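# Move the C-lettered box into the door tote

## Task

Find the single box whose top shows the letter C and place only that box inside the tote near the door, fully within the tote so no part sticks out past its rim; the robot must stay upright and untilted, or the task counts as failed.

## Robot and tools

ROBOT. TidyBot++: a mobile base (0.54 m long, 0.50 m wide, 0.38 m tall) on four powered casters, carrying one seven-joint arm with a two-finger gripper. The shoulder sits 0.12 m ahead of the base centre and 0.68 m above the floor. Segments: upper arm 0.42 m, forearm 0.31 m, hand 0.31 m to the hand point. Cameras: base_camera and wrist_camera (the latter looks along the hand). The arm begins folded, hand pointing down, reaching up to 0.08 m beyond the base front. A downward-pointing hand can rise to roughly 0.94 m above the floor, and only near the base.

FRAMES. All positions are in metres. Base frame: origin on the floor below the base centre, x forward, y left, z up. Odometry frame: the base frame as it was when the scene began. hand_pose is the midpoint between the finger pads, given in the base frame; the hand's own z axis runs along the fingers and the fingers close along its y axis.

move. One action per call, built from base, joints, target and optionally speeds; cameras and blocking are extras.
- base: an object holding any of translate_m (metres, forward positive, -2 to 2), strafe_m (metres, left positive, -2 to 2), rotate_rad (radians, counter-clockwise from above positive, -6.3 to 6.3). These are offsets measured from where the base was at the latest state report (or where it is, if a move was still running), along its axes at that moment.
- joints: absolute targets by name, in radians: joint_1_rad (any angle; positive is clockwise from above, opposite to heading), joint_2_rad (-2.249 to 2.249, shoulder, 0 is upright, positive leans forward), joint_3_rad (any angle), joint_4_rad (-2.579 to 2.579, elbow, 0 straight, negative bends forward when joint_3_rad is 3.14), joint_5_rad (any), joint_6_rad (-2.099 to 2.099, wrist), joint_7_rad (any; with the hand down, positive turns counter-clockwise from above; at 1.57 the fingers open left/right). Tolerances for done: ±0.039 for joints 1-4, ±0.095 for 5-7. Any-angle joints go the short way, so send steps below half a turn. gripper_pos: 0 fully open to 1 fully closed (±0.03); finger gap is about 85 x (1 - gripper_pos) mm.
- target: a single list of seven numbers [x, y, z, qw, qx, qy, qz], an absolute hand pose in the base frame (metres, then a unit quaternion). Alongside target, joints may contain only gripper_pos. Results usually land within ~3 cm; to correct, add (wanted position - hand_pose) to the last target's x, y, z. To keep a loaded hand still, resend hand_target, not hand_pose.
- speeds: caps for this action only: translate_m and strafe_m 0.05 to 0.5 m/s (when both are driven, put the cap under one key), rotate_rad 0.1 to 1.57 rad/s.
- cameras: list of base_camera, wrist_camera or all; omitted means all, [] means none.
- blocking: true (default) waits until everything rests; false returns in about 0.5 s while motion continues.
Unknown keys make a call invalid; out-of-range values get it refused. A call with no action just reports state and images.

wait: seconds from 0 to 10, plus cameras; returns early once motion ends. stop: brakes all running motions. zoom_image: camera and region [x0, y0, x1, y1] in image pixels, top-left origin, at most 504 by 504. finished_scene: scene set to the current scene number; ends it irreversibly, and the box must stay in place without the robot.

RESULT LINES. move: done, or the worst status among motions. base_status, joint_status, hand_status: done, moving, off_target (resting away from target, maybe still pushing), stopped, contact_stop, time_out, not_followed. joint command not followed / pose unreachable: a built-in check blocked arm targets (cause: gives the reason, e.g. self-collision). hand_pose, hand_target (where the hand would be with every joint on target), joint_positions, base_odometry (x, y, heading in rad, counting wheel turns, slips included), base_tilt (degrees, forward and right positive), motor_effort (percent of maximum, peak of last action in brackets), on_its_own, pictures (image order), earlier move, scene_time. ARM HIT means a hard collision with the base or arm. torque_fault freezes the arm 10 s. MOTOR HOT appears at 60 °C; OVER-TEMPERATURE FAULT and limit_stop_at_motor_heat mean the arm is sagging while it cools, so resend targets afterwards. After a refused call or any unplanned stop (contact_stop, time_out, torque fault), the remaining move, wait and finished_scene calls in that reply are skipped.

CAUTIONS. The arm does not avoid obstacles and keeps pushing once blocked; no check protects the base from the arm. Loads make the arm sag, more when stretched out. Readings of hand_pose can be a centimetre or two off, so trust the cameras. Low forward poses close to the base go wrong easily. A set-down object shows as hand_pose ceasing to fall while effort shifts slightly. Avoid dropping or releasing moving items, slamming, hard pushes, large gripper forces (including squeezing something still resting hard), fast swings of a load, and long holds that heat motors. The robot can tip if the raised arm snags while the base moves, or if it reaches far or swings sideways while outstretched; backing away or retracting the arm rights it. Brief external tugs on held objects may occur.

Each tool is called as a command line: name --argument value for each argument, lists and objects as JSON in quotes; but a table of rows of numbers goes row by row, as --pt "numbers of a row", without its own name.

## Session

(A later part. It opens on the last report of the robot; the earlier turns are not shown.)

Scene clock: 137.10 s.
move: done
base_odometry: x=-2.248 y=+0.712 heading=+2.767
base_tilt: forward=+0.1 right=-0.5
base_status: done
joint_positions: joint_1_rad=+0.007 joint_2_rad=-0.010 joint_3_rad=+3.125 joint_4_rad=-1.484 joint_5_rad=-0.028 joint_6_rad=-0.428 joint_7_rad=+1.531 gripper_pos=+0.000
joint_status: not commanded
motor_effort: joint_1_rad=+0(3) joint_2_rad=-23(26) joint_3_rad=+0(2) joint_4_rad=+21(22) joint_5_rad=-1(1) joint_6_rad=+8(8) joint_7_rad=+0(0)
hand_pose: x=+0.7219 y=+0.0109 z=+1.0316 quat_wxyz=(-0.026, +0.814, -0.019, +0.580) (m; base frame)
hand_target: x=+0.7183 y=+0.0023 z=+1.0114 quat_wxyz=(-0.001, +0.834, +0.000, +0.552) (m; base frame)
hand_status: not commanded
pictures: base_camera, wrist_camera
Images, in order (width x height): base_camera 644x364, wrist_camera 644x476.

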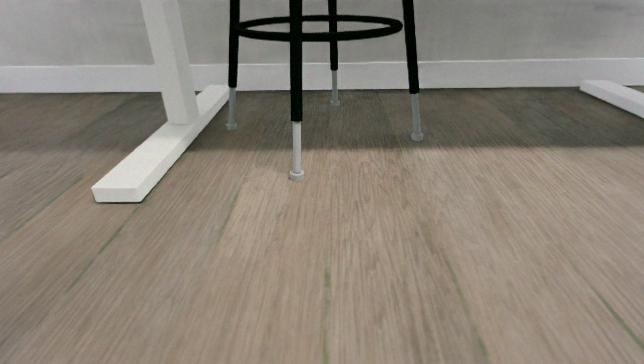

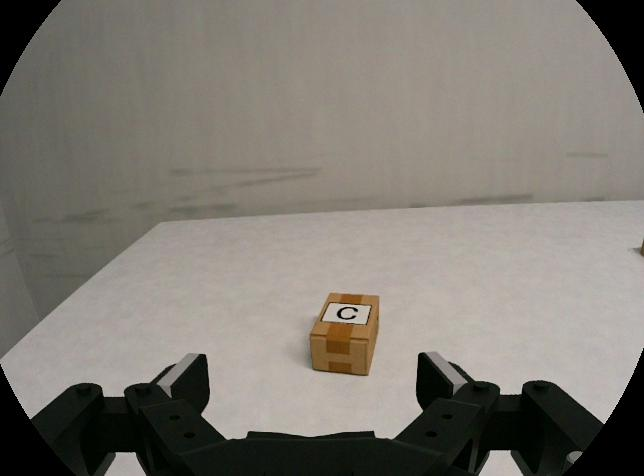

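move --base '{"strafe_m": 0.233, "rotate_rad": -0.24}' --joints '{"joint_5_rad": 0.05, "joint_7_rad": 1.64, "joint_3_rad": 3.16}'

zoom_image --camera "wrist_camera" --region '[250, 270, 400, 420]'

Scene clock: 155.83 s.
move: done
base_odometry: x=-2.333 y=+0.495 heading=+2.526
base_tilt: forward=+0.1 right=-0.4
base_status: done
joint_positions: joint_1_rad=+0.002 joint_2_rad=-0.010 joint_3_rad=+3.157 joint_4_rad=-1.484 joint_5_rad=+0.020 joint_6_rad=-0.428 joint_7_rad=+1.601 gripper_pos=+0.000
joint_status: all done
motor_effort: joint_1_rad=+1(4) joint_2_rad=-23(25) joint_3_rad=-1(5) joint_4_rad=+21(22) joint_5_rad=-1(1) joint_6_rad=+8(8) joint_7_rad=+0(1)
hand_pose: x=+0.7222 y=-0.0117 z=+1.0316 quat_wxyz=(+0.022, +0.814, +0.010, +0.580) (m; base frame)
hand_target: x=+0.7183 y=-0.0171 z=+1.0116 quat_wxyz=(+0.046, +0.833, +0.033, +0.550) (m; base frame)
hand_status: not commanded
pictures: base_camera, wrist_camera
Images, in order (width x height): base_camera 644x364, wrist_camera 644x476.

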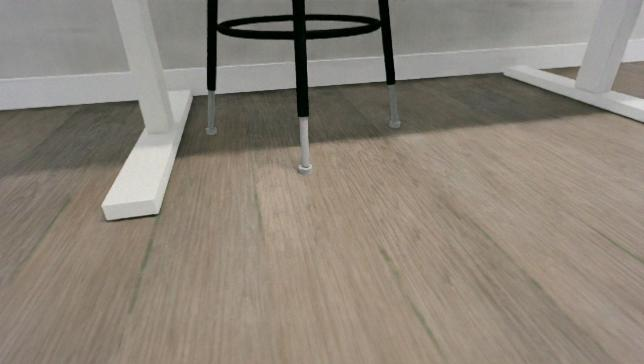

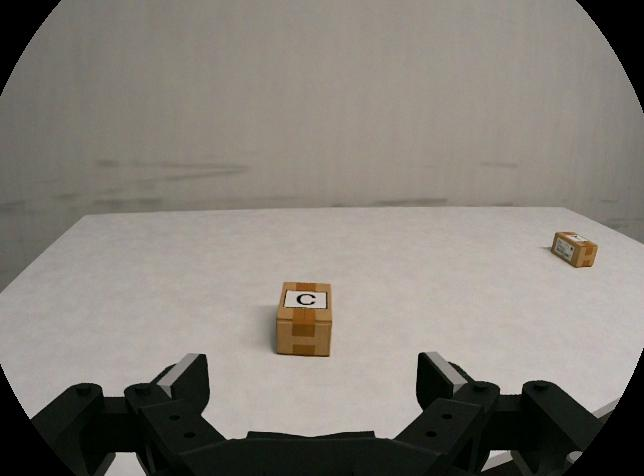

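Scaled by 3.360.

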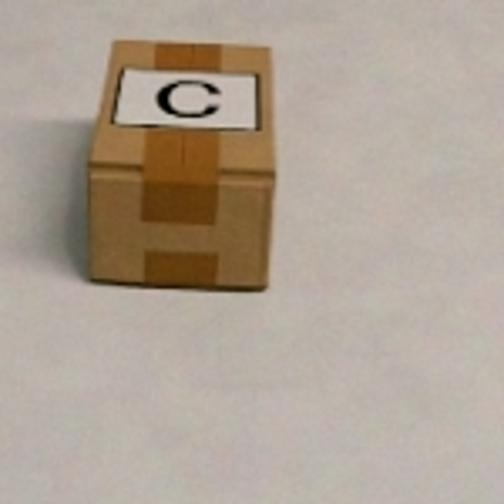

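move --base '{"translate_m": 0.25}' --joints '{"joint_1_rad": 0.0, "joint_2_rad": 0.384, "joint_3_rad": 3.14, "joint_4_rad": -0.687, "joint_5_rad": 0.0, "joint_6_rad": -1.35, "joint_7_rad": 1.62}'

Scene clock: 171.17 s.
move: done
base_odometry: x=-2.537 y=+0.639 heading=+2.527
base_tilt: forward=+0.1 right=-0.4
base_status: done
joint_positions: joint_1_rad=+0.002 joint_2_rad=+0.350 joint_3_rad=+3.157 joint_4_rad=-0.701 joint_5_rad=+0.020 joint_6_rad=-1.271 joint_7_rad=+1.601 gripper_pos=+0.000
joint_status: all done
motor_effort: joint_1_rad=+0(2) joint_2_rad=-33(38) joint_3_rad=-1(3) joint_4_rad=+18(23) joint_5_rad=+0(1) joint_6_rad=+6(9) joint_7_rad=+0(1)
hand_pose: x=+0.7638 y=-0.0132 z=+1.0206 quat_wxyz=(+0.022, +0.917, +0.006, +0.398) (m; base frame)
hand_target: x=+0.7579 y=+0.0021 z=+0.9887 quat_wxyz=(+0.008, +0.936, +0.024, +0.352) (m; base frame)
hand_status: not commanded
pictures: base_camera, wrist_camera
Images, in order (width x height): base_camera 644x364, wrist_camera 644x476.

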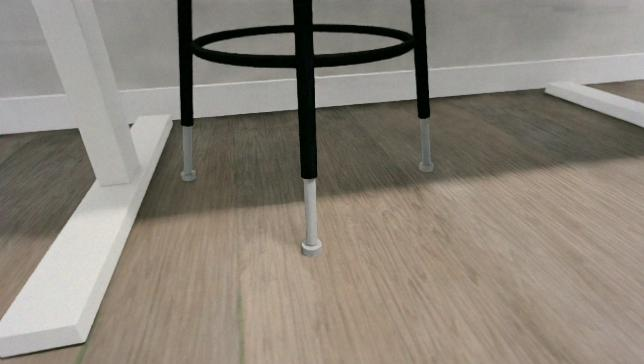

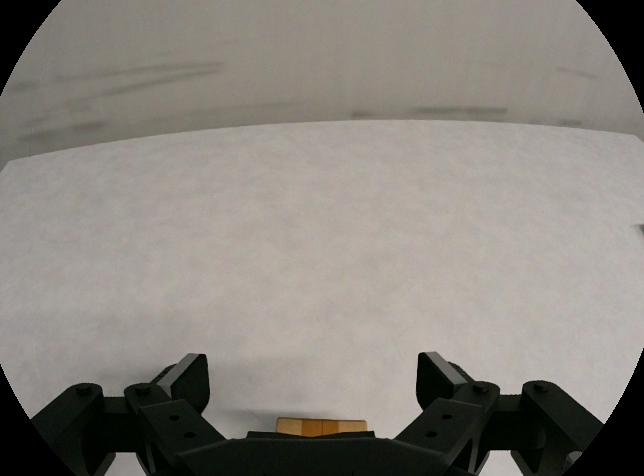

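move --joints '{"joint_2_rad": 0.32, "joint_4_rad": -1.04, "joint_6_rad": -1.08}' --cameras '["wrist_camera"]'

Scene clock: 177.33 s.
move: done
base_odometry: x=-2.537 y=+0.639 heading=+2.527
base_tilt: forward=+0.1 right=-0.4
base_status: not commanded
joint_positions: joint_1_rad=+0.002 joint_2_rad=+0.335 joint_3_rad=+3.157 joint_4_rad=-1.026 joint_5_rad=+0.020 joint_6_rad=-1.166 joint_7_rad=+1.601 gripper_pos=+0.000
joint_status: all done
motor_effort: joint_1_rad=+1(1) joint_2_rad=-34(37) joint_3_rad=-1(1) joint_4_rad=+19(20) joint_5_rad=+0(0) joint_6_rad=+5(7) joint_7_rad=+0(1)
hand_pose: x=+0.7442 y=-0.0135 z=+0.8903 quat_wxyz=(+0.019, +0.953, +0.008, +0.302) (m; base frame)
hand_target: x=+0.7597 y=+0.0022 z=+0.9092 quat_wxyz=(+0.008, +0.939, +0.024, +0.344) (m; base frame)
hand_status: not commanded
pictures: wrist_camera
Images, in order (width x height): wrist_camera 644x476.

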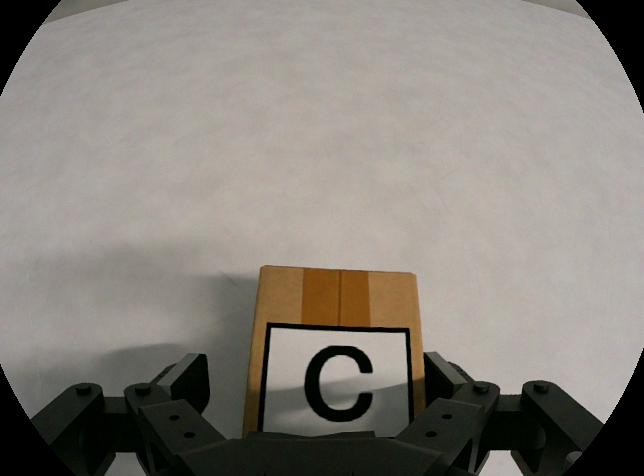

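move --base '{"strafe_m": -0.011}' --cameras '["wrist_camera"]'

Scene clock: 182.57 s.
move: done
base_odometry: x=-2.531 y=+0.649 heading=+2.527
base_tilt: forward=+0.1 right=-0.4
base_status: done
joint_positions: joint_1_rad=+0.002 joint_2_rad=+0.334 joint_3_rad=+3.154 joint_4_rad=-1.026 joint_5_rad=+0.020 joint_6_rad=-1.166 joint_7_rad=+1.601 gripper_pos=+0.000
joint_status: not commanded
motor_effort: joint_1_rad=+0(5) joint_2_rad=-34(36) joint_3_rad=-1(3) joint_4_rad=+19(20) joint_5_rad=+0(1) joint_6_rad=+5(5) joint_7_rad=+0(0)
hand_pose: x=+0.7441 y=-0.0121 z=+0.8912 quat_wxyz=(+0.018, +0.953, +0.009, +0.303) (m; base frame)
hand_target: x=+0.7597 y=+0.0022 z=+0.9092 quat_wxyz=(+0.008, +0.939, +0.024, +0.344) (m; base frame)
hand_status: not commanded
pictures: wrist_camera
Images, in order (width x height): wrist_camera 644x476.

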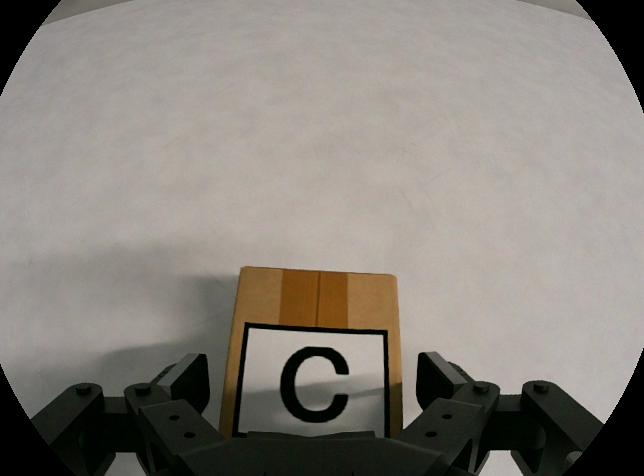

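move --joints '{"joint_2_rad": 0.365}' --cameras '["wrist_camera"]'

Scene clock: 188.63 s.
move: done
base_odometry: x=-2.531 y=+0.649 heading=+2.527
base_tilt: forward=+0.1 right=-0.4
base_status: not commanded
joint_positions: joint_1_rad=+0.002 joint_2_rad=+0.343 joint_3_rad=+3.154 joint_4_rad=-1.027 joint_5_rad=+0.020 joint_6_rad=-1.165 joint_7_rad=+1.601 gripper_pos=+0.000
joint_status: all done
motor_effort: joint_1_rad=+1(1) joint_2_rad=-34(35) joint_3_rad=-1(1) joint_4_rad=+19(20) joint_5_rad=+0(1) joint_6_rad=+5(5) joint_7_rad=+0(0)
hand_pose: x=+0.7458 y=-0.0121 z=+0.8847 quat_wxyz=(+0.018, +0.954, +0.009, +0.298) (m; base frame)
hand_target: x=+0.7692 y=+0.0022 z=+0.8802 quat_wxyz=(+0.007, +0.946, +0.024, +0.322) (m; base frame)
hand_status: not commanded
pictures: wrist_camera
Images, in order (width x height): wrist_camera 644x476.

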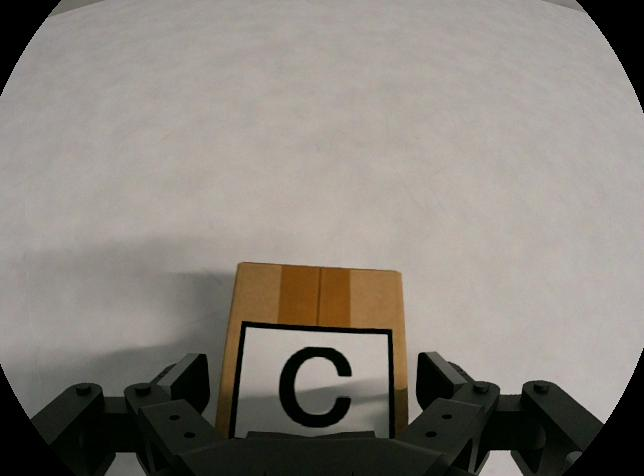

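move --joints '{"joint_2_rad": 0.385}' --cameras '["wrist_camera"]'

Scene clock: 190.67 s.
move: done
base_odometry: x=-2.531 y=+0.649 heading=+2.527
base_tilt: forward=+0.1 right=-0.4
base_status: not commanded
joint_positions: joint_1_rad=+0.002 joint_2_rad=+0.353 joint_3_rad=+3.153 joint_4_rad=-1.027 joint_5_rad=+0.020 joint_6_rad=-1.164 joint_7_rad=+1.601 gripper_pos=+0.000
joint_status: all done
motor_effort: joint_1_rad=+0(3) joint_2_rad=-34(36) joint_3_rad=-1(1) joint_4_rad=+19(19) joint_5_rad=+0(1) joint_6_rad=+5(5) joint_7_rad=+0(0)
hand_pose: x=+0.7481 y=-0.0119 z=+0.8788 quat_wxyz=(+0.018, +0.956, +0.010, +0.294) (m; base frame)
hand_target: x=+0.7731 y=+0.0022 z=+0.8671 quat_wxyz=(+0.007, +0.949, +0.024, +0.313) (m; base frame)
hand_status: not commanded
pictures: wrist_camera
Images, in order (width x height): wrist_camera 644x476.

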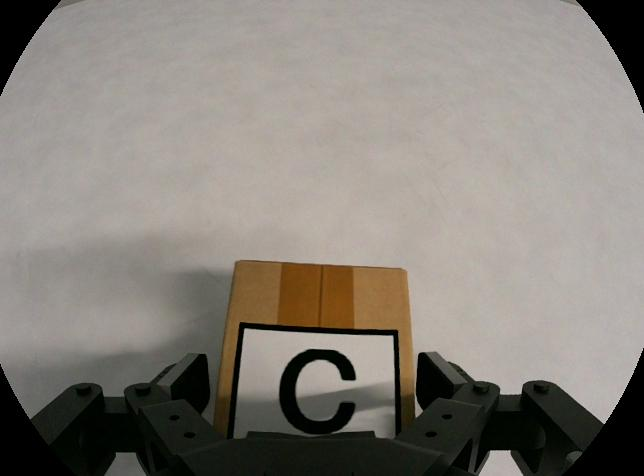

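move --joints '{"gripper_pos": 0.4}' --cameras '["wrist_camera"]'

Scene clock: 193.30 s.
move: off_target
base_odometry: x=-2.531 y=+0.648 heading=+2.527
base_tilt: forward=+0.1 right=-0.4
base_status: not commanded
joint_positions: joint_1_rad=+0.002 joint_2_rad=+0.345 joint_3_rad=+3.153 joint_4_rad=-1.020 joint_5_rad=+0.020 joint_6_rad=-1.154 joint_7_rad=+1.601 gripper_pos=+0.340
joint_status: gripper_pos off_target (ended at +0.340, target +0.400)
motor_effort: joint_1_rad=-1(2) joint_2_rad=-26(34) joint_3_rad=-1(3) joint_4_rad=+15(19) joint_5_rad=+0(1) joint_6_rad=+5(5) joint_7_rad=+1(1)
hand_pose: x=+0.7506 y=-0.0119 z=+0.8888 quat_wxyz=(+0.018, +0.952, +0.009, +0.306) (m; base frame)
hand_target: x=+0.7731 y=+0.0022 z=+0.8671 quat_wxyz=(+0.007, +0.949, +0.024, +0.313) (m; base frame)
hand_status: not commanded
pictures: wrist_camera
Images, in order (width x height): wrist_camera 644x476.

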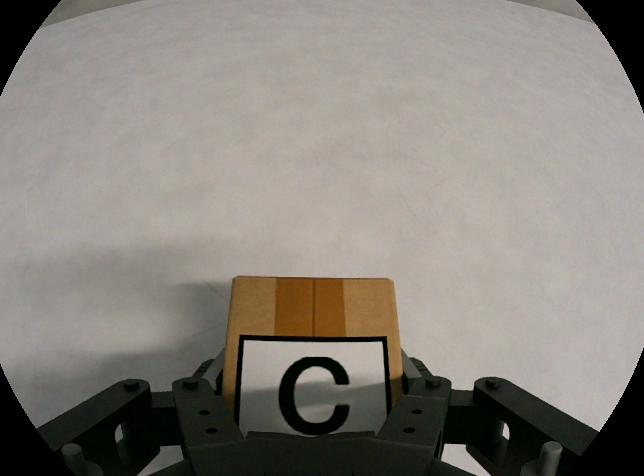

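move --joints '{"joint_2_rad": 0.32}' --cameras '["wrist_camera"]'

move --joints '{"joint_2_rad": 0.25}' --cameras '["wrist_camera"]'

Scene clock: 197.03 s.
move: done
base_odometry: x=-2.531 y=+0.648 heading=+2.527
base_tilt: forward=+0.1 right=-0.4
base_status: not commanded
joint_positions: joint_1_rad=+0.002 joint_2_rad=+0.339 joint_3_rad=+3.153 joint_4_rad=-1.028 joint_5_rad=+0.020 joint_6_rad=-1.153 joint_7_rad=+1.601 gripper_pos=+0.341
joint_status: all done
motor_effort: joint_1_rad=+0(1) joint_2_rad=-35(35) joint_3_rad=-1(1) joint_4_rad=+19(19) joint_5_rad=+0(0) joint_6_rad=+5(5) joint_7_rad=+0(1)
hand_pose: x=+0.7481 y=-0.0119 z=+0.8895 quat_wxyz=(+0.018, +0.952, +0.009, +0.306) (m; base frame)
hand_target: x=+0.7597 y=+0.0022 z=+0.9092 quat_wxyz=(+0.008, +0.939, +0.024, +0.344) (m; base frame)
hand_status: not commanded
pictures: wrist_camera
Images, in order (width x height): wrist_camera 644x476.

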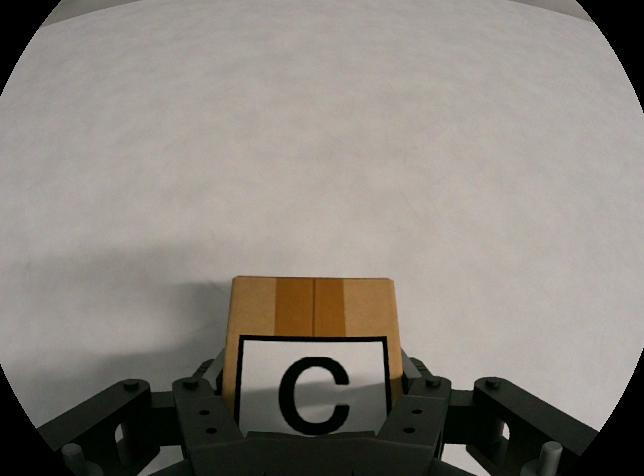

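Scene clock: 197.97 s.
move: done
base_odometry: x=-2.531 y=+0.648 heading=+2.527
base_tilt: forward=+0.1 right=-0.4
base_status: not commanded
joint_positions: joint_1_rad=+0.002 joint_2_rad=+0.256 joint_3_rad=+3.153 joint_4_rad=-1.034 joint_5_rad=+0.020 joint_6_rad=-1.153 joint_7_rad=+1.601 gripper_pos=+0.341
joint_status: all done
motor_effort: joint_1_rad=+0(1) joint_2_rad=-32(38) joint_3_rad=-1(1) joint_4_rad=+20(21) joint_5_rad=+0(0) joint_6_rad=+6(6) joint_7_rad=+0(0)
hand_pose: x=+0.7279 y=-0.0118 z=+0.9374 quat_wxyz=(+0.019, +0.940, +0.009, +0.342) (m; base frame)
hand_target: x=+0.7422 y=+0.0022 z=+0.9535 quat_wxyz=(+0.009, +0.926, +0.023, +0.376) (m; base frame)
hand_status: not commanded
pictures: wrist_camera
Images, in order (width x height): wrist_camera 644x476.

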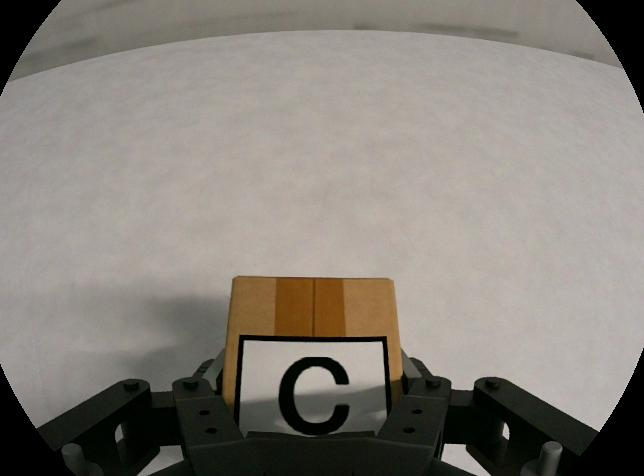

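move --joints '{"joint_2_rad": 0.0, "joint_4_rad": -1.2, "gripper_pos": 0.7}' --cameras '["wrist_camera"]'

move --base '{"translate_m": -0.8}'

Scene clock: 205.67 s.
move: off_target
base_odometry: x=-2.531 y=+0.648 heading=+2.527
base_tilt: forward=+0.1 right=-0.5
base_status: not commanded
joint_positions: joint_1_rad=+0.002 joint_2_rad=+0.002 joint_3_rad=+3.153 joint_4_rad=-1.188 joint_5_rad=+0.020 joint_6_rad=-1.153 joint_7_rad=+1.601 gripper_pos=+0.341
joint_status: gripper_pos off_target (ended at +0.341, target +0.700); the others done
motor_effort: joint_1_rad=+0(1) joint_2_rad=-22(34) joint_3_rad=-1(1) joint_4_rad=+20(21) joint_5_rad=+0(1) joint_6_rad=+7(7) joint_7_rad=+0(1)
hand_pose: x=+0.6347 y=-0.0115 z=+1.0028 quat_wxyz=(+0.018, +0.921, +0.007, +0.389) (m; base frame)
hand_target: x=+0.6482 y=+0.0022 z=+1.0137 quat_wxyz=(+0.010, +0.908, +0.023, +0.417) (m; base frame)
hand_status: not commanded
pictures: wrist_camera
Images, in order (width x height): wrist_camera 644x476.

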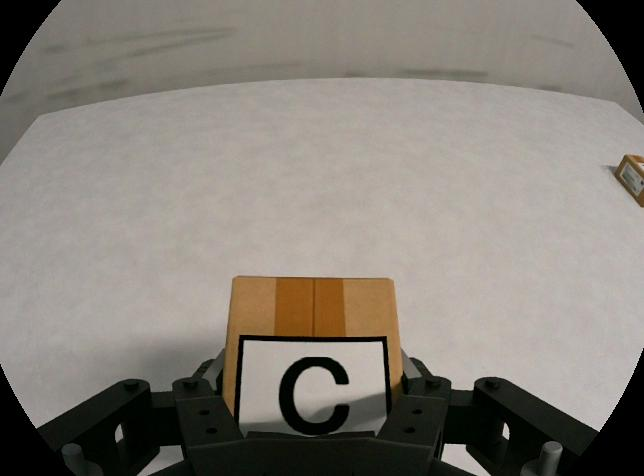

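Scene clock: 208.33 s.
move: done
base_odometry: x=-1.877 y=+0.187 heading=+2.528
base_tilt: forward=+0.0 right=-0.4
base_status: done
joint_positions: joint_1_rad=+0.002 joint_2_rad=-0.001 joint_3_rad=+3.152 joint_4_rad=-1.190 joint_5_rad=+0.020 joint_6_rad=-1.153 joint_7_rad=+1.601 gripper_pos=+0.341
joint_status: not commanded
motor_effort: joint_1_rad=+0(2) joint_2_rad=-22(28) joint_3_rad=+0(2) joint_4_rad=+20(21) joint_5_rad=+0(1) joint_6_rad=+7(7) joint_7_rad=+0(0)
hand_pose: x=+0.6335 y=-0.0110 z=+1.0027 quat_wxyz=(+0.018, +0.921, +0.008, +0.389) (m; base frame)
hand_target: x=+0.6482 y=+0.0022 z=+1.0137 quat_wxyz=(+0.010, +0.908, +0.023, +0.417) (m; base frame)
hand_status: not commanded
pictures: base_camera, wrist_camera
Images, in order (width x height): base_camera 644x364, wrist_camera 644x476.

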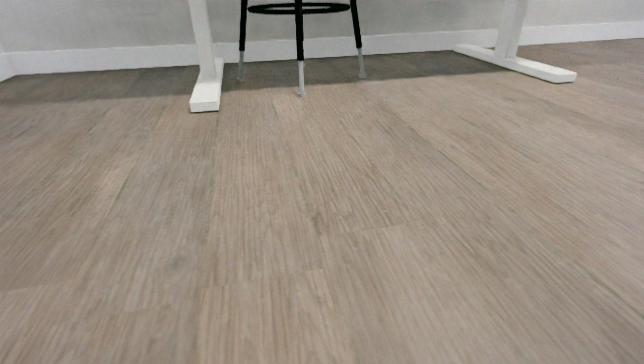

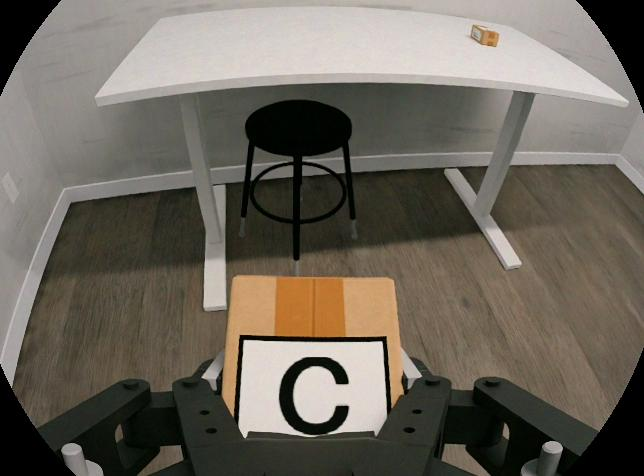

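move --joints '{"joint_2_rad": -0.37, "joint_4_rad": -2.3, "joint_6_rad": -0.67}' --base '{"translate_m": 0.063, "strafe_m": 0.376}' --cameras '["wrist_camera"]'

move --base '{"rotate_rad": -2.903}' --speeds '{"rotate_rad": 0.8}'

Scene clock: 224.40 s.
move: done
base_odometry: x=-2.145 y=-0.084 heading=+2.528
base_tilt: forward=+0.1 right=-0.4
base_status: done
joint_positions: joint_1_rad=+0.001 joint_2_rad=-0.345 joint_3_rad=+3.142 joint_4_rad=-2.289 joint_5_rad=+0.020 joint_6_rad=-0.758 joint_7_rad=+1.601 gripper_pos=+0.341
joint_status: all done
motor_effort: joint_1_rad=+1(4) joint_2_rad=-6(22) joint_3_rad=-1(4) joint_4_rad=+18(21) joint_5_rad=+0(2) joint_6_rad=+4(7) joint_7_rad=+0(0)
hand_pose: x=+0.4018 y=-0.0032 z=+0.6814 quat_wxyz=(+0.011, +0.976, +0.019, +0.218) (m; base frame)
hand_target: x=+0.4216 y=+0.0018 z=+0.6968 quat_wxyz=(+0.007, +0.963, +0.024, +0.267) (m; base frame)
hand_status: not commanded
pictures: wrist_camera
Images, in order (width x height): wrist_camera 644x476.

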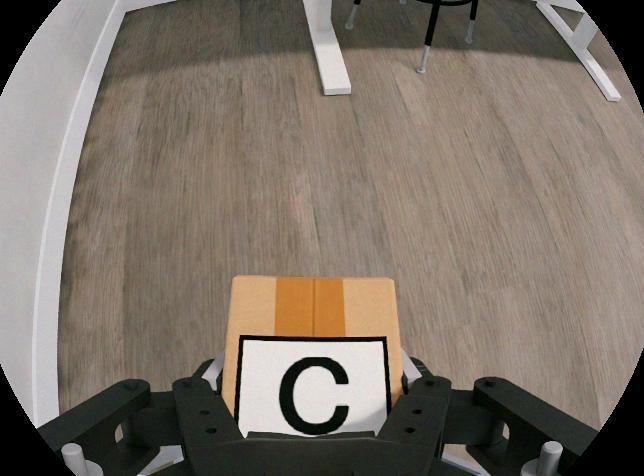

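Scene clock: 228.83 s.
move: done
base_odometry: x=-2.145 y=-0.084 heading=-0.374
base_tilt: forward=+0.1 right=-0.4
base_status: done
joint_positions: joint_1_rad=+0.001 joint_2_rad=-0.345 joint_3_rad=+3.142 joint_4_rad=-2.289 joint_5_rad=+0.020 joint_6_rad=-0.756 joint_7_rad=+1.601 gripper_pos=+0.341
joint_status: not commanded
motor_effort: joint_1_rad=+1(2) joint_2_rad=-6(7) joint_3_rad=+0(2) joint_4_rad=+18(18) joint_5_rad=+0(1) joint_6_rad=+4(4) joint_7_rad=+0(0)
hand_pose: x=+0.4026 y=-0.0032 z=+0.6819 quat_wxyz=(+0.011, +0.975, +0.019, +0.219) (m; base frame)
hand_target: x=+0.4216 y=+0.0018 z=+0.6968 quat_wxyz=(+0.007, +0.963, +0.024, +0.267) (m; base frame)
hand_status: not commanded
pictures: base_camera, wrist_camera
Images, in order (width x height): base_camera 644x364, wrist_camera 644x476.

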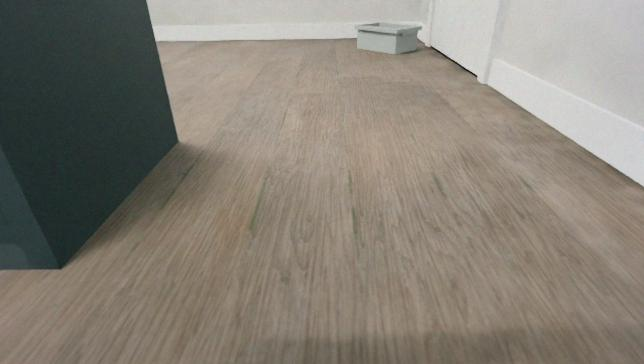

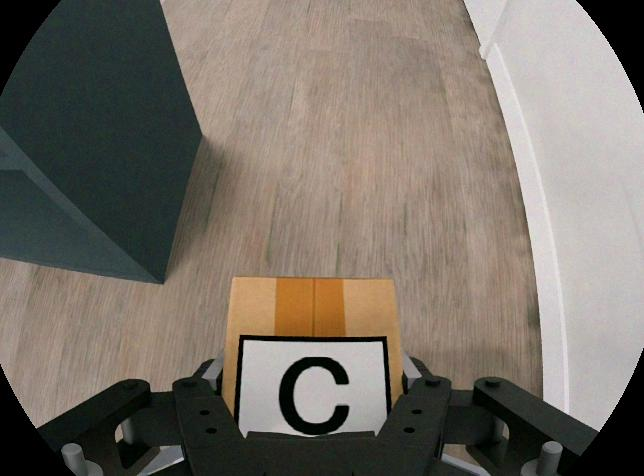

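move --base '{"translate_m": 1.35, "strafe_m": -0.13}'

Scene clock: 235.80 s.
move: done
base_odometry: x=-0.936 y=-0.698 heading=-0.375
base_tilt: forward=+0.0 right=-0.4
base_status: done
joint_positions: joint_1_rad=+0.001 joint_2_rad=-0.354 joint_3_rad=+3.142 joint_4_rad=-2.292 joint_5_rad=+0.020 joint_6_rad=-0.752 joint_7_rad=+1.601 gripper_pos=+0.341
joint_status: not commanded
motor_effort: joint_1_rad=+0(1) joint_2_rad=-6(8) joint_3_rad=+0(1) joint_4_rad=+18(19) joint_5_rad=+0(1) joint_6_rad=+4(5) joint_7_rad=+0(1)
hand_pose: x=+0.4027 y=-0.0032 z=+0.6838 quat_wxyz=(+0.012, +0.974, +0.019, +0.224) (m; base frame)
hand_target: x=+0.4216 y=+0.0018 z=+0.6968 quat_wxyz=(+0.007, +0.963, +0.024, +0.267) (m; base frame)
hand_status: not commanded
pictures: base_camera, wrist_camera
Images, in order (width x height): base_camera 644x364, wrist_camera 644x476.

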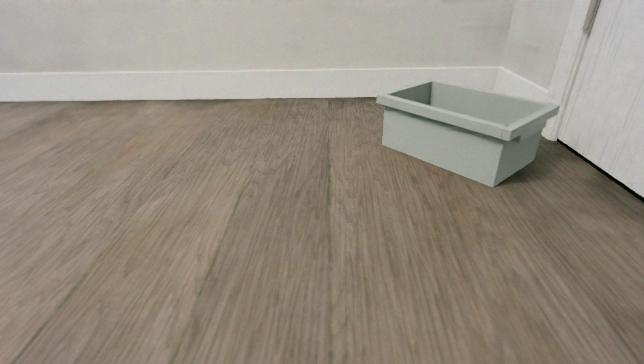

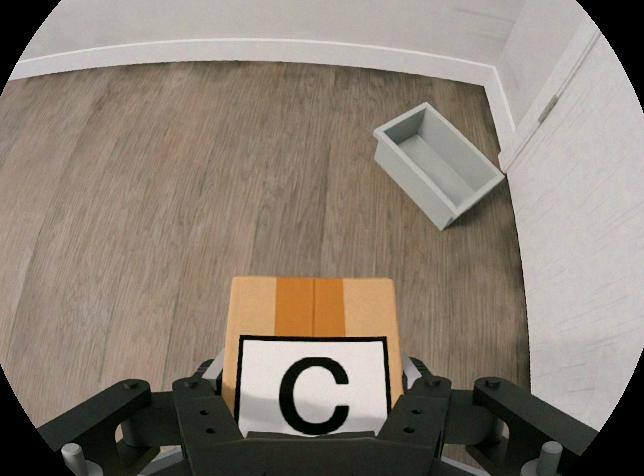

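move --base '{"translate_m": 0.65, "strafe_m": 0.235, "rotate_rad": -1.01}'

Scene clock: 279.03 s.
move: done
base_odometry: x=-0.245 y=-0.717 heading=-1.386
base_tilt: forward=+0.1 right=-0.4
base_status: done
joint_positions: joint_1_rad=+0.001 joint_2_rad=-0.356 joint_3_rad=+3.142 joint_4_rad=-2.292 joint_5_rad=+0.020 joint_6_rad=-0.751 joint_7_rad=+1.601 gripper_pos=+0.341
joint_status: not commanded
motor_effort: joint_1_rad=+0(2) joint_2_rad=-6(7) joint_3_rad=+0(1) joint_4_rad=+18(19) joint_5_rad=+0(1) joint_6_rad=+4(5) joint_7_rad=+0(0)
hand_pose: x=+0.4026 y=-0.0032 z=+0.6842 quat_wxyz=(+0.012, +0.974, +0.019, +0.225) (m; base frame)
hand_target: x=+0.4216 y=+0.0018 z=+0.6968 quat_wxyz=(+0.007, +0.963, +0.024, +0.267) (m; base frame)
hand_status: not commanded
pictures: base_camera, wrist_camera
Images, in order (width x height): base_camera 644x364, wrist_camera 644x476.

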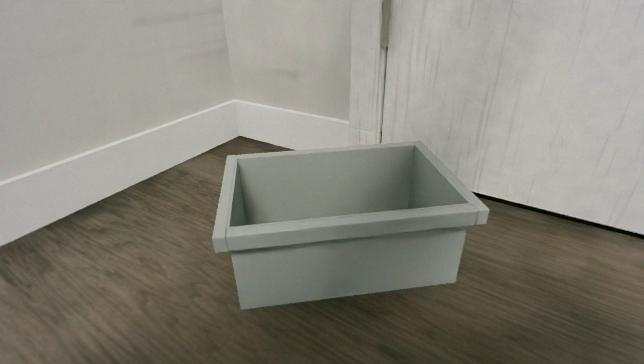

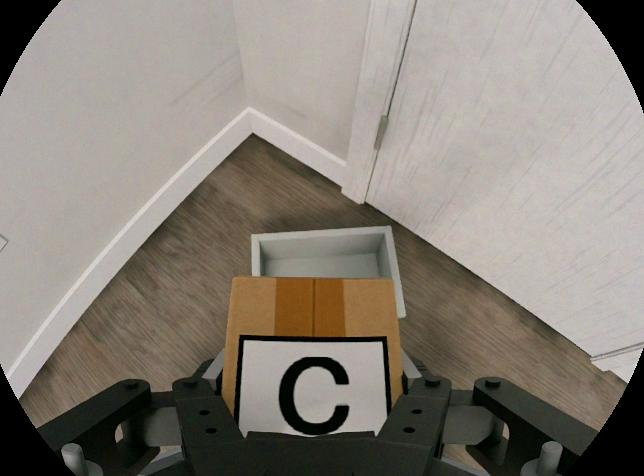

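move --joints '{"joint_2_rad": 1.072, "joint_4_rad": -1.891, "joint_6_rad": 0.293}'

Scene clock: 290.03 s.
move: done
base_odometry: x=-0.245 y=-0.717 heading=-1.386
base_tilt: forward=+0.1 right=-0.4
base_status: not commanded
joint_positions: joint_1_rad=+0.001 joint_2_rad=+1.048 joint_3_rad=+3.142 joint_4_rad=-1.908 joint_5_rad=+0.020 joint_6_rad=+0.204 joint_7_rad=+1.601 gripper_pos=+0.341
joint_status: all done
motor_effort: joint_1_rad=+1(1) joint_2_rad=-41(43) joint_3_rad=-1(2) joint_4_rad=+5(19) joint_5_rad=+0(1) joint_6_rad=+3(5) joint_7_rad=+0(1)
hand_pose: x=+0.6598 y=+0.0019 z=+0.2952 quat_wxyz=(+0.003, +0.981, +0.024, +0.194) (m; base frame)
hand_target: x=+0.6857 y=+0.0023 z=+0.2964 quat_wxyz=(+0.005, +0.972, +0.024, +0.234) (m; base frame)
hand_status: not commanded
pictures: base_camera, wrist_camera
Images, in order (width x height): base_camera 644x364, wrist_camera 644x476.

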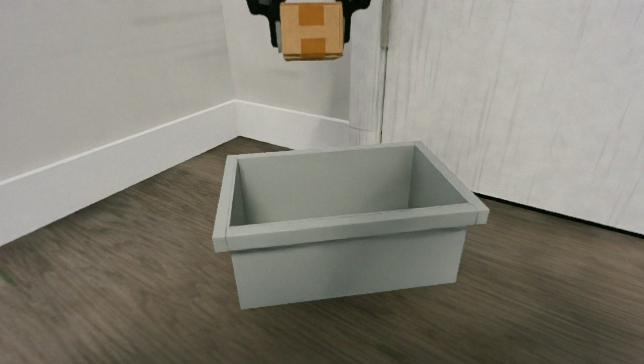

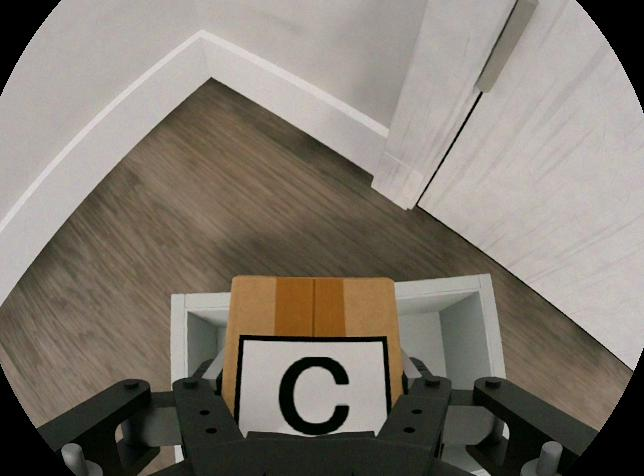

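move --base '{"strafe_m": -0.012}' --joints '{"joint_2_rad": 1.455, "joint_4_rad": -1.76, "joint_6_rad": 0.667}'

Scene clock: 301.13 s.
move: done
base_odometry: x=-0.257 y=-0.719 heading=-1.386
base_tilt: forward=+0.1 right=-0.5
base_status: done
joint_positions: joint_1_rad=+0.004 joint_2_rad=+1.435 joint_3_rad=+3.142 joint_4_rad=-1.776 joint_5_rad=+0.020 joint_6_rad=+0.577 joint_7_rad=+1.601 gripper_pos=+0.341
joint_status: all done
motor_effort: joint_1_rad=+0(4) joint_2_rad=-42(45) joint_3_rad=-2(4) joint_4_rad=+1(6) joint_5_rad=-1(1) joint_6_rad=+4(6) joint_7_rad=+0(0)
hand_pose: x=+0.6649 y=+0.0023 z=+0.1528 quat_wxyz=(+0.001, +0.968, +0.022, +0.251) (m; base frame)
hand_target: x=+0.6880 y=+0.0023 z=+0.1589 quat_wxyz=(+0.006, +0.956, +0.023, +0.292) (m; base frame)
hand_status: not commanded
pictures: base_camera, wrist_camera
Images, in order (width x height): base_camera 644x364, wrist_camera 644x476.

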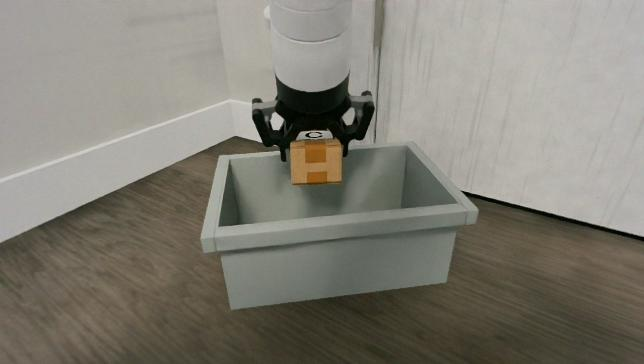

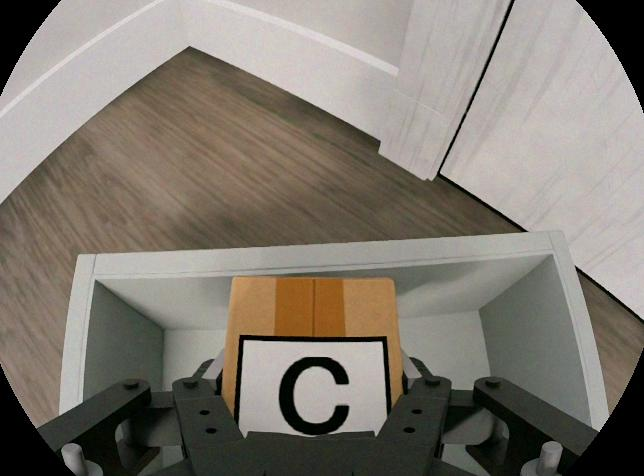

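move --joints '{"joint_2_rad": 1.685, "joint_4_rad": -1.54, "joint_6_rad": 0.683}'

Scene clock: 312.07 s.
move: done
base_odometry: x=-0.257 y=-0.719 heading=-1.386
base_tilt: forward=+0.0 right=-0.4
base_status: not commanded
joint_positions: joint_1_rad=+0.004 joint_2_rad=+1.670 joint_3_rad=+3.142 joint_4_rad=-1.556 joint_5_rad=+0.020 joint_6_rad=+0.597 joint_7_rad=+1.601 gripper_pos=+0.341
joint_status: all done
motor_effort: joint_1_rad=+0(1) joint_2_rad=-41(45) joint_3_rad=-1(2) joint_4_rad=+1(3) joint_5_rad=+0(1) joint_6_rad=+5(6) joint_7_rad=+0(1)
hand_pose: x=+0.6637 y=+0.0024 z=+0.0557 quat_wxyz=(+0.001, +0.967, +0.022, +0.253) (m; base frame)
hand_target: x=+0.6865 y=+0.0022 z=+0.0636 quat_wxyz=(+0.007, +0.955, +0.023, +0.295) (m; base frame)
hand_status: not commanded
pictures: base_camera, wrist_camera
Images, in order (width x height): base_camera 644x364, wrist_camera 644x476.

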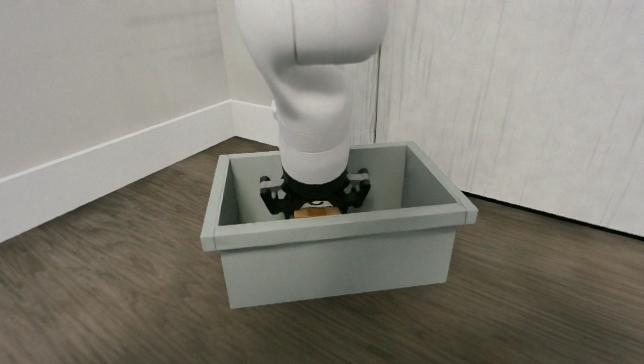

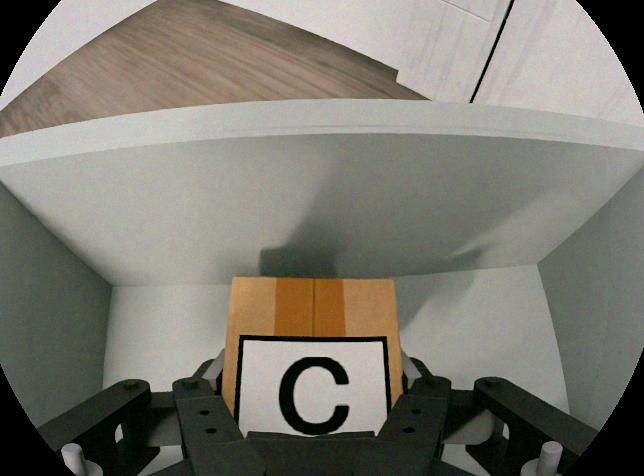

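move --joints '{"joint_2_rad": 1.705}' --cameras '[]'

move --joints '{"joint_2_rad": 1.72}' --cameras '["wrist_camera"]'

Scene clock: 315.17 s.
move: done
base_odometry: x=-0.257 y=-0.719 heading=-1.386
base_tilt: forward=+0.1 right=-0.4
base_status: not commanded
joint_positions: joint_1_rad=+0.004 joint_2_rad=+1.679 joint_3_rad=+3.142 joint_4_rad=-1.555 joint_5_rad=+0.020 joint_6_rad=+0.597 joint_7_rad=+1.601 gripper_pos=+0.341
joint_status: all done
motor_effort: joint_1_rad=+0(1) joint_2_rad=-41(42) joint_3_rad=-2(2) joint_4_rad=+1(2) joint_5_rad=-1(1) joint_6_rad=+5(5) joint_7_rad=+0(0)
hand_pose: x=+0.6588 y=+0.0024 z=+0.0507 quat_wxyz=(+0.001, +0.968, +0.022, +0.250) (m; base frame)
hand_target: x=+0.6740 y=+0.0022 z=+0.0524 quat_wxyz=(+0.006, +0.958, +0.023, +0.286) (m; base frame)
hand_status: not commanded
pictures: none
No camera images: "cameras" was empty.

Scene clock: 315.83 s.
move: done
base_odometry: x=-0.257 y=-0.719 heading=-1.386
base_tilt: forward=+0.0 right=-0.4
base_status: not commanded
joint_positions: joint_1_rad=+0.004 joint_2_rad=+1.692 joint_3_rad=+3.142 joint_4_rad=-1.554 joint_5_rad=+0.020 joint_6_rad=+0.598 joint_7_rad=+1.601 gripper_pos=+0.341
joint_status: all done
motor_effort: joint_1_rad=+0(1) joint_2_rad=-41(42) joint_3_rad=-1(2) joint_4_rad=+1(1) joint_5_rad=+0(1) joint_6_rad=+4(5) joint_7_rad=+0(0)
hand_pose: x=+0.6511 y=+0.0025 z=+0.0440 quat_wxyz=(+0.001, +0.970, +0.022, +0.244) (m; base frame)
hand_target: x=+0.6645 y=+0.0022 z=+0.0441 quat_wxyz=(+0.006, +0.960, +0.023, +0.278) (m; base frame)
hand_status: not commanded
pictures: wrist_camera
Images, in order (width x height): wrist_camera 644x476.

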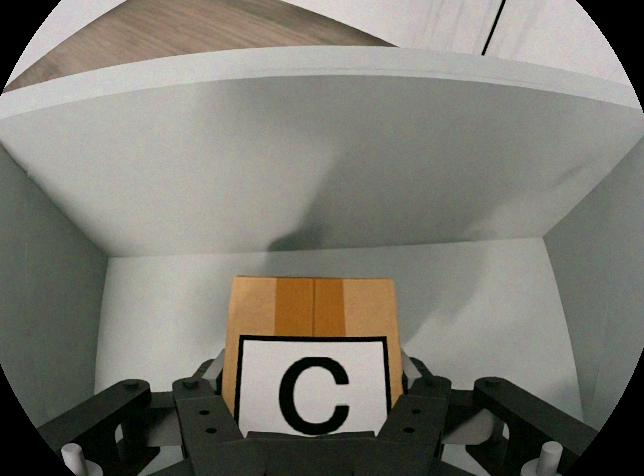

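move --joints '{"joint_2_rad": 1.735, "joint_4_rad": -1.525}' --cameras '[]'

move --joints '{"joint_2_rad": 1.75, "joint_4_rad": -1.51}' --cameras '["wrist_camera"]'

Scene clock: 318.60 s.
move: done
base_odometry: x=-0.257 y=-0.719 heading=-1.386
base_tilt: forward=+0.1 right=-0.4
base_status: not commanded
joint_positions: joint_1_rad=+0.004 joint_2_rad=+1.705 joint_3_rad=+3.142 joint_4_rad=-1.537 joint_5_rad=+0.020 joint_6_rad=+0.598 joint_7_rad=+1.601 gripper_pos=+0.341
joint_status: all done
motor_effort: joint_1_rad=-1(1) joint_2_rad=-41(42) joint_3_rad=-1(2) joint_4_rad=+1(2) joint_5_rad=-1(1) joint_6_rad=+4(5) joint_7_rad=+0(0)
hand_pose: x=+0.6525 y=+0.0024 z=+0.0389 quat_wxyz=(+0.001, +0.969, +0.022, +0.246) (m; base frame)
hand_target: x=+0.6635 y=+0.0022 z=+0.0379 quat_wxyz=(+0.006, +0.960, +0.023, +0.278) (m; base frame)
hand_status: not commanded
pictures: none
No camera images: "cameras" was empty.

Scene clock: 319.17 s.
move: done
base_odometry: x=-0.257 y=-0.719 heading=-1.386
base_tilt: forward=+0.1 right=-0.4
base_status: not commanded
joint_positions: joint_1_rad=+0.004 joint_2_rad=+1.715 joint_3_rad=+3.142 joint_4_rad=-1.524 joint_5_rad=+0.020 joint_6_rad=+0.603 joint_7_rad=+1.601 gripper_pos=+0.341
joint_status: all done
motor_effort: joint_1_rad=+0(1) joint_2_rad=-40(41) joint_3_rad=-2(2) joint_4_rad=+1(2) joint_5_rad=+0(1) joint_6_rad=+4(5) joint_7_rad=+0(0)
hand_pose: x=+0.6559 y=+0.0025 z=+0.0364 quat_wxyz=(+0.001, +0.968, +0.022, +0.250) (m; base frame)
hand_target: x=+0.6625 y=+0.0022 z=+0.0317 quat_wxyz=(+0.006, +0.960, +0.023, +0.278) (m; base frame)
hand_status: not commanded
pictures: wrist_camera
Images, in order (width x height): wrist_camera 644x476.

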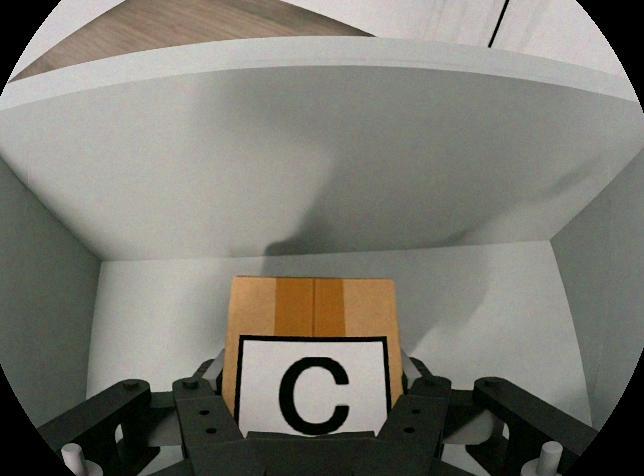

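move --joints '{"gripper_pos": 0.25}' --cameras '["wrist_camera"]'

move --joints '{"gripper_pos": 0.0}' --cameras '["wrist_camera"]'

Scene clock: 321.70 s.
move: done
base_odometry: x=-0.257 y=-0.719 heading=-1.386
base_tilt: forward=+0.1 right=-0.4
base_status: not commanded
joint_positions: joint_1_rad=+0.004 joint_2_rad=+1.716 joint_3_rad=+3.142 joint_4_rad=-1.524 joint_5_rad=+0.020 joint_6_rad=+0.603 joint_7_rad=+1.601 gripper_pos=+0.250
joint_status: all done
motor_effort: joint_1_rad=+0(1) joint_2_rad=-40(40) joint_3_rad=-1(2) joint_4_rad=+1(1) joint_5_rad=+0(1) joint_6_rad=+4(4) joint_7_rad=+0(1)
hand_pose: x=+0.6552 y=+0.0025 z=+0.0358 quat_wxyz=(+0.001, +0.968, +0.022, +0.250) (m; base frame)
hand_target: x=+0.6625 y=+0.0022 z=+0.0317 quat_wxyz=(+0.006, +0.960, +0.023, +0.278) (m; base frame)
hand_status: not commanded
pictures: wrist_camera
Images, in order (width x height): wrist_camera 644x476.

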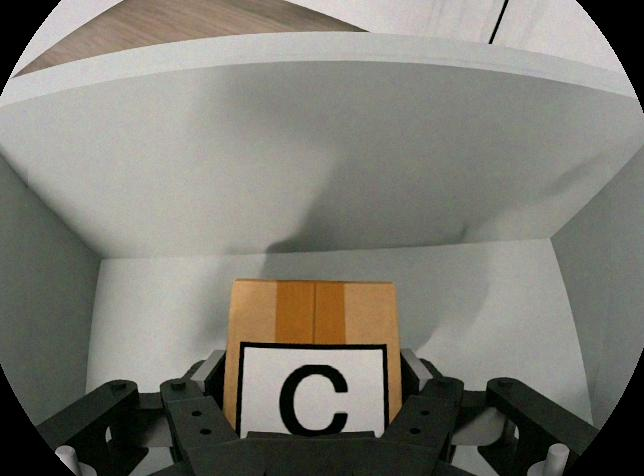

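Scene clock: 322.37 s.
move: done
base_odometry: x=-0.257 y=-0.719 heading=-1.386
base_tilt: forward=+0.1 right=-0.4
base_status: not commanded
joint_positions: joint_1_rad=+0.004 joint_2_rad=+1.716 joint_3_rad=+3.142 joint_4_rad=-1.524 joint_5_rad=+0.020 joint_6_rad=+0.603 joint_7_rad=+1.601 gripper_pos=+0.000
joint_status: all done
motor_effort: joint_1_rad=+0(1) joint_2_rad=-40(40) joint_3_rad=-1(2) joint_4_rad=+1(1) joint_5_rad=+0(1) joint_6_rad=+4(4) joint_7_rad=+0(0)
hand_pose: x=+0.6552 y=+0.0025 z=+0.0358 quat_wxyz=(+0.001, +0.968, +0.022, +0.250) (m; base frame)
hand_target: x=+0.6625 y=+0.0022 z=+0.0317 quat_wxyz=(+0.006, +0.960, +0.023, +0.278) (m; base frame)
hand_status: not commanded
pictures: wrist_camera
Images, in order (width x height): wrist_camera 644x476.

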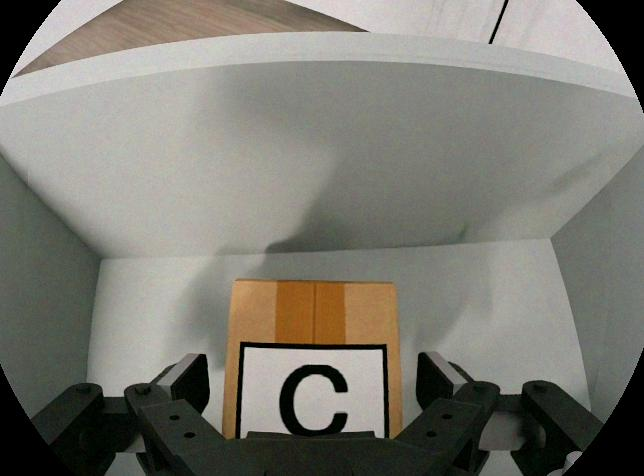

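move --joints '{"joint_2_rad": 1.41, "joint_4_rad": -1.77, "joint_6_rad": 0.6}' --cameras '["wrist_camera"]'

move --joints '{"joint_2_rad": 0.9, "joint_4_rad": -1.95, "joint_6_rad": 0.2}'

Scene clock: 326.03 s.
move: done
base_odometry: x=-0.257 y=-0.719 heading=-1.386
base_tilt: forward=+0.1 right=-0.4
base_status: not commanded
joint_positions: joint_1_rad=+0.004 joint_2_rad=+1.407 joint_3_rad=+3.142 joint_4_rad=-1.754 joint_5_rad=+0.020 joint_6_rad=+0.603 joint_7_rad=+1.601 gripper_pos=+0.000
joint_status: all done
motor_effort: joint_1_rad=+0(1) joint_2_rad=-42(44) joint_3_rad=-1(2) joint_4_rad=+2(3) joint_5_rad=+0(1) joint_6_rad=+5(5) joint_7_rad=+0(0)
hand_pose: x=+0.6992 y=+0.0023 z=+0.1761 quat_wxyz=(+0.002, +0.958, +0.022, +0.287) (m; base frame)
hand_target: x=+0.6880 y=+0.0023 z=+0.1716 quat_wxyz=(+0.006, +0.961, +0.024, +0.277) (m; base frame)
hand_status: not commanded
pictures: wrist_camera
Images, in order (width x height): wrist_camera 644x476.

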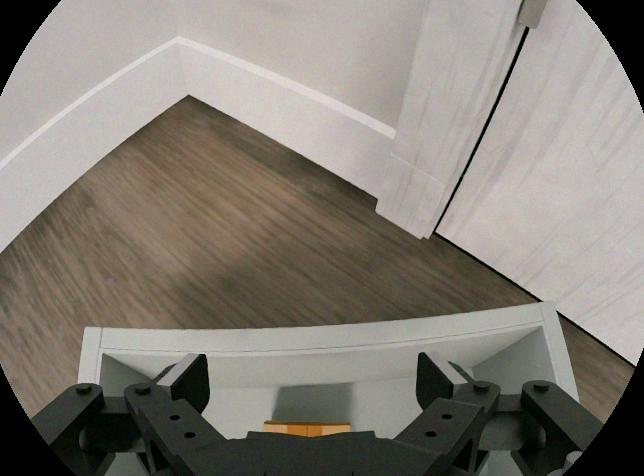

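Scene clock: 327.80 s.
move: done
base_odometry: x=-0.257 y=-0.719 heading=-1.386
base_tilt: forward=+0.1 right=-0.4
base_status: not commanded
joint_positions: joint_1_rad=+0.004 joint_2_rad=+0.910 joint_3_rad=+3.142 joint_4_rad=-1.935 joint_5_rad=+0.020 joint_6_rad=+0.281 joint_7_rad=+1.601 gripper_pos=+0.000
joint_status: all done
motor_effort: joint_1_rad=+0(1) joint_2_rad=-40(45) joint_3_rad=-1(2) joint_4_rad=+8(8) joint_5_rad=+0(1) joint_6_rad=+5(6) joint_7_rad=+0(0)
hand_pose: x=+0.7133 y=+0.0004 z=+0.3790 quat_wxyz=(+0.005, +0.958, +0.022, +0.285) (m; base frame)
hand_target: x=+0.6859 y=+0.0023 z=+0.3678 quat_wxyz=(+0.005, +0.970, +0.024, +0.243) (m; base frame)
hand_status: not commanded
pictures: base_camera, wrist_camera
Images, in order (width x height): base_camera 644x364, wrist_camera 644x476.

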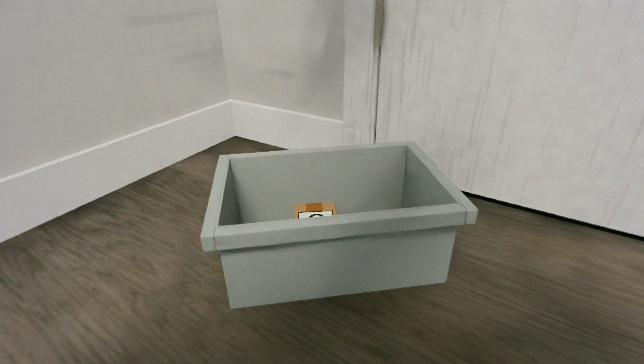

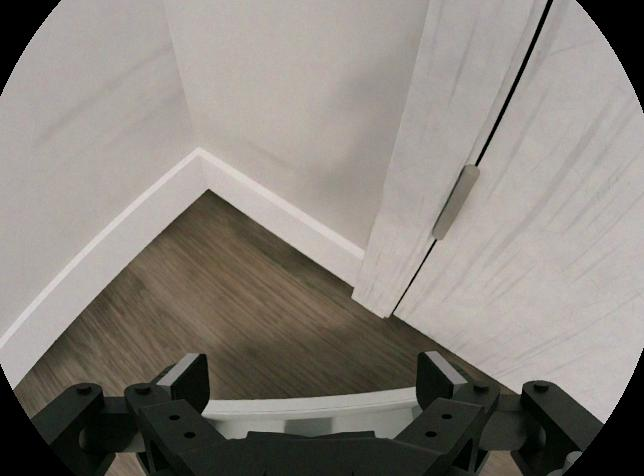

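Box is inside the tote. Done.

finished_scene --scene 1

The scene is finished: the task was done.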